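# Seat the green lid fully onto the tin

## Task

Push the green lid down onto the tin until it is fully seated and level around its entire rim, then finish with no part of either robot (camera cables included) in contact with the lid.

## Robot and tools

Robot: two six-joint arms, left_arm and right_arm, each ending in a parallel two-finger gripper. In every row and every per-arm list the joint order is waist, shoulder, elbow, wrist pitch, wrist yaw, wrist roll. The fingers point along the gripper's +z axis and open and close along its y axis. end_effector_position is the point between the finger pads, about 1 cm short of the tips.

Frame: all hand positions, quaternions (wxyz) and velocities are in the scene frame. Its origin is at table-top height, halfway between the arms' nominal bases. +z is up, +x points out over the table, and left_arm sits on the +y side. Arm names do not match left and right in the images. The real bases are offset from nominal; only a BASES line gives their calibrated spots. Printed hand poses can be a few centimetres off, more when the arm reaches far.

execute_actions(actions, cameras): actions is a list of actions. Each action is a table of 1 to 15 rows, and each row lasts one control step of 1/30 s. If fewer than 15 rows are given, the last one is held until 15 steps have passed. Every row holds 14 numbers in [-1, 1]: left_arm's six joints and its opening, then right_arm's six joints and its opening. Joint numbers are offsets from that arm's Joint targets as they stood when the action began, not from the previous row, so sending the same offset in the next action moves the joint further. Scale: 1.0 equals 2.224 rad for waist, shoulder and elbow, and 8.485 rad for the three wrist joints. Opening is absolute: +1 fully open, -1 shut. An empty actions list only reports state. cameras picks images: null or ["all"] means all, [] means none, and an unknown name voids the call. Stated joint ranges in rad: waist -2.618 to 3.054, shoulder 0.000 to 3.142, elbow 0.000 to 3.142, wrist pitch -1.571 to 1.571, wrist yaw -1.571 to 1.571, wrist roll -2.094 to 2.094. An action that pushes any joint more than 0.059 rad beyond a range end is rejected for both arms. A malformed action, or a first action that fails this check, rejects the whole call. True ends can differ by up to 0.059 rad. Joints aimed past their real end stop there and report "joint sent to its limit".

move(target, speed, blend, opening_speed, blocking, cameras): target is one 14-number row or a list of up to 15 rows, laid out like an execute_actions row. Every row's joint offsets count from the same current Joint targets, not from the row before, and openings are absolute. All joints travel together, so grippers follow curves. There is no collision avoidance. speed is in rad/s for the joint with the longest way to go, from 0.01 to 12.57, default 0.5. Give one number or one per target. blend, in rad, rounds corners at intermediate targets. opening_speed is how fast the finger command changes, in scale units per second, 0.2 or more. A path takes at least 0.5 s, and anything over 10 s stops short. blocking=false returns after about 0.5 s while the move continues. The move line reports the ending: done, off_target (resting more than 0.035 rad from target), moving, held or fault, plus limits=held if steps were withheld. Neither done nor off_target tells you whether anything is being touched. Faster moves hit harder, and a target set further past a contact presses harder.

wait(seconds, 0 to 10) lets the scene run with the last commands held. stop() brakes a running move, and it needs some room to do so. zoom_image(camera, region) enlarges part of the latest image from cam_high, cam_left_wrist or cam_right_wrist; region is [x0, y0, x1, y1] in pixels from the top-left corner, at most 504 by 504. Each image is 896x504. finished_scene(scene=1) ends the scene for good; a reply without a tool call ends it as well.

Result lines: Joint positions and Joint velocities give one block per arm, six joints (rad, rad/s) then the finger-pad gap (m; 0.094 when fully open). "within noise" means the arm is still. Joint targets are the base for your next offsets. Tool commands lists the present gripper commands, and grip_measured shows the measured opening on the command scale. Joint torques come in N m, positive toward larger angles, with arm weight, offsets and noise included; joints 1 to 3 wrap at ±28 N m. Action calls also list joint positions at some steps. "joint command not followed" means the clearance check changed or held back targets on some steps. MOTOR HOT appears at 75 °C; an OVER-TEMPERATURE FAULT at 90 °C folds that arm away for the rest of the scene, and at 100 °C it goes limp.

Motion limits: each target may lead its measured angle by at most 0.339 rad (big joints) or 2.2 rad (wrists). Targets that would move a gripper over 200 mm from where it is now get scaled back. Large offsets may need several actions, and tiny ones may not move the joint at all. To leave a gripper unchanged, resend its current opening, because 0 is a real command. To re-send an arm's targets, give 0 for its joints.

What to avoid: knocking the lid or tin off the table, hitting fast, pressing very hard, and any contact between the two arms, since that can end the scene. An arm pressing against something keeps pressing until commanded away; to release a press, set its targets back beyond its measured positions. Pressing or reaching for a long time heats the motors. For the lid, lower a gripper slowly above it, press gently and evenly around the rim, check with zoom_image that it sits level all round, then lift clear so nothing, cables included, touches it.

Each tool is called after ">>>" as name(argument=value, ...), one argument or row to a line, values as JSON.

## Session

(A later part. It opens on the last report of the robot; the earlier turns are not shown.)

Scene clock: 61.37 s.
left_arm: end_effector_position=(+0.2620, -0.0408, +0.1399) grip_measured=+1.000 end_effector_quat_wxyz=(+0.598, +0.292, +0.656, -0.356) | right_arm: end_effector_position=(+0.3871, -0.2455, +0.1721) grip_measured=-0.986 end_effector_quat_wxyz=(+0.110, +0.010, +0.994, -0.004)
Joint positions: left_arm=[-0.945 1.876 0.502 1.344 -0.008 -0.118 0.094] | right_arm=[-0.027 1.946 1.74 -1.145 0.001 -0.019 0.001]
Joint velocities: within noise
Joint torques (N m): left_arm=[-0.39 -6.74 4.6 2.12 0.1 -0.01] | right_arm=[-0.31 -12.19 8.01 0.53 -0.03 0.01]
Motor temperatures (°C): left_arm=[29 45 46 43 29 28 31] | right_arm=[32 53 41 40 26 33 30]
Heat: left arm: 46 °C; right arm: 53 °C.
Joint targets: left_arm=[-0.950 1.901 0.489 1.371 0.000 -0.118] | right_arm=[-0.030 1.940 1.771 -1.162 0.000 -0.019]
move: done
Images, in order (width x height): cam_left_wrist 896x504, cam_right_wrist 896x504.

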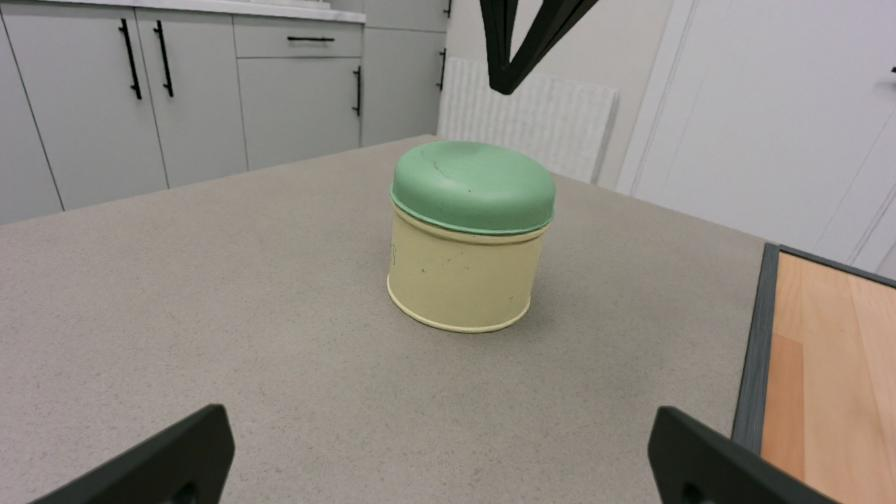

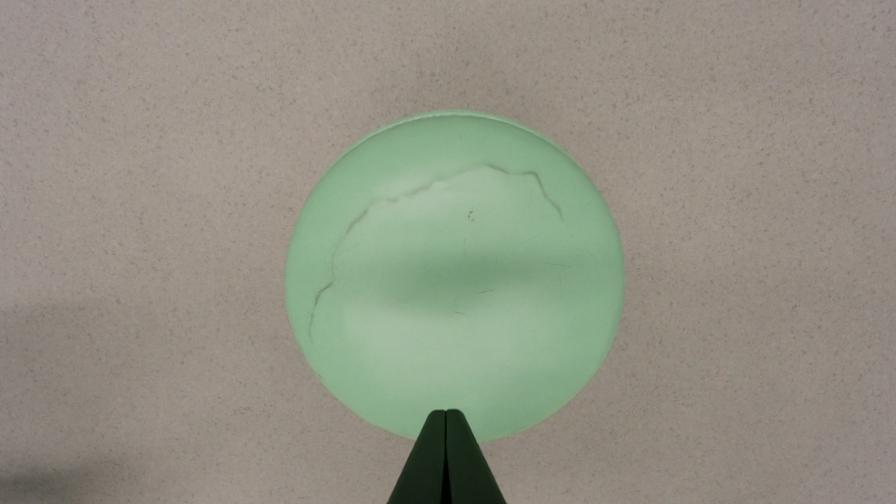

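>>> move(
  target=[0,0.05,-0.09,0.035,0,0,1,0,0,0,0,0,0,-1],
  speed=0.5,
  cameras=["cam_left_wrist"],
)

>>> zoom_image(
  camera="cam_left_wrist",
  region=[370, 120, 590, 340],
)

the call would take left_arm's wrist pitch more than 0.059 radians past the upper end of its range (1.571 radians), so nothing of the call was run. Give that joint a number nearer 0 in that row, or first move the joint away from that end.
Scene clock: 62.43 s.
left_arm: end_effector_position=(+0.2620, -0.0408, +0.1399) grip_measured=+1.000 end_effector_quat_wxyz=(+0.598, +0.292, +0.656, -0.356) | right_arm: end_effector_position=(+0.3870, -0.2455, +0.1721) grip_measured=-0.986 end_effector_quat_wxyz=(+0.110, +0.010, +0.994, -0.004)
Joint positions: left_arm=[-0.945 1.876 0.502 1.344 -0.008 -0.118 0.094] | right_arm=[-0.027 1.946 1.74 -1.145 0.001 -0.019 0.001]
Joint velocities: within noise
Joint torques (N m): left_arm=[-0.4 -6.75 4.6 2.13 0.1 0] | right_arm=[-0.25 -12.23 8.03 0.58 0.02 0]
Motor temperatures (°C): left_arm=[29 45 46 43 29 28 31] | right_arm=[32 53 41 40 26 33 30]
Heat: left arm: 46 °C; right arm: 53 °C.
Joint targets: left_arm=[-0.950 1.901 0.489 1.371 0.000 -0.118] | right_arm=[-0.030 1.940 1.771 -1.162 0.000 -0.019]
Tool commands: left_gripper/opening=+1.0 right_gripper/opening=-1.0

Scaled by 2.291.

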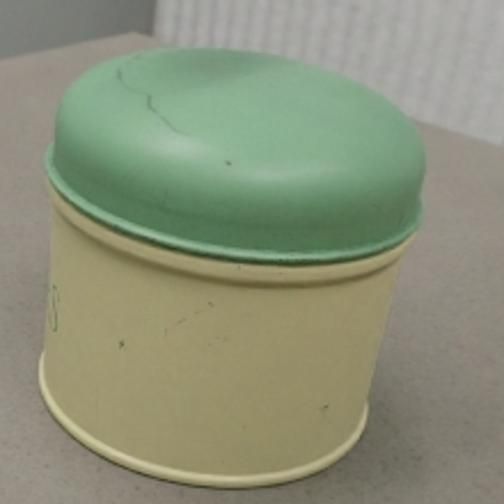

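>>> move(
  target=[0,0.045,-0.07,0.018,0,0,1,0,0,0,0,0,0,-1],
  speed=0.5,
  cameras=["cam_left_wrist"],
)

>>> zoom_image(
  camera="cam_left_wrist",
  region=[370, 20, 590, 240],
)

Scene clock: 63.80 s.
left_arm: end_effector_position=(+0.2372, -0.0050, +0.0646) grip_measured=+1.000 end_effector_quat_wxyz=(+0.539, +0.318, +0.711, -0.320) | right_arm: end_effector_position=(+0.3869, -0.2455, +0.1721) grip_measured=-0.986 end_effector_quat_wxyz=(+0.110, +0.010, +0.994, -0.004)
Joint positions: left_arm=[-0.945 1.981 0.341 1.424 -0.008 -0.118 0.094] | right_arm=[-0.027 1.946 1.74 -1.146 0.001 -0.019 0.001]
Joint velocities: within noise
Joint torques (N m): left_arm=[-0.39 -6.53 3.32 2.82 0.1 0] | right_arm=[-0.24 -12.25 7.92 0.57 -0.01 -0.01]
Motor temperatures (°C): left_arm=[29 44 46 43 29 28 31] | right_arm=[32 53 42 40 26 33 30]
Heat: left arm: 46 °C; right arm: 53 °C.
Joint targets: left_arm=[-0.950 2.001 0.334 1.524 0.000 -0.118] | right_arm=[-0.030 1.940 1.771 -1.162 0.000 -0.019]
move: off_target (left_arm); left_arm: the wrist pitch is farthest, 0.100 rad from its target
Images, in order (width x height): cam_left_wrist 896x504.

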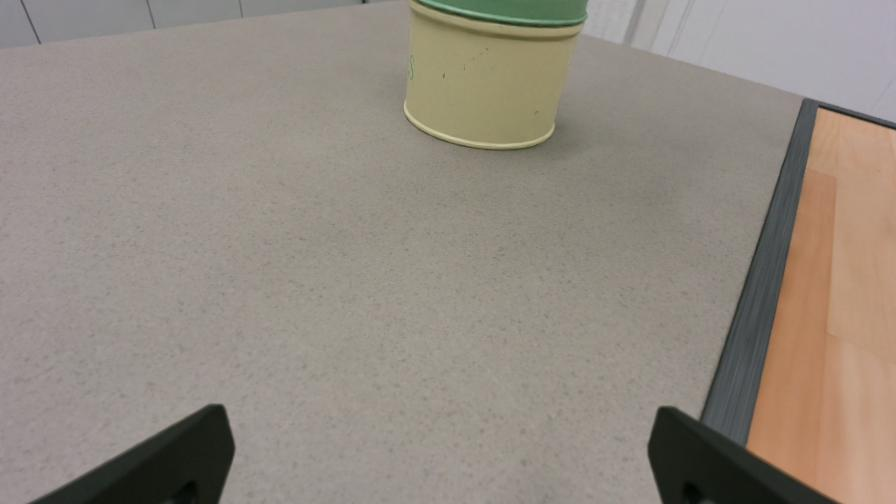

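Scaled by 2.291.

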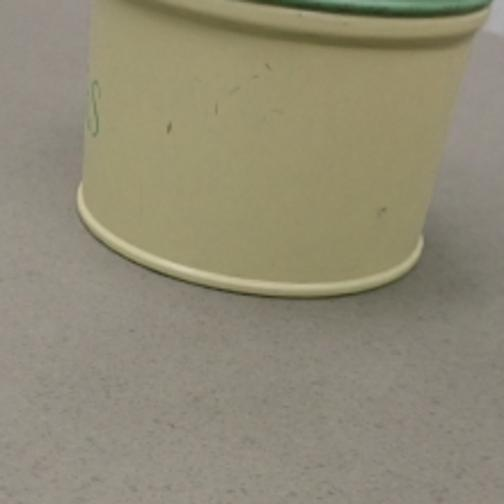

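>>> zoom_image(
  camera="cam_left_wrist",
  region=[400, 0, 600, 60],
)

Scaled by 2.520.

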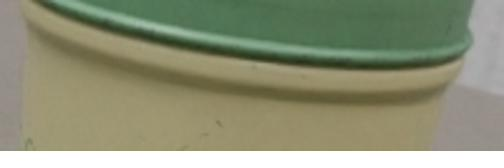

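>>> finished_scene(
)

The scene is finished: the task was done.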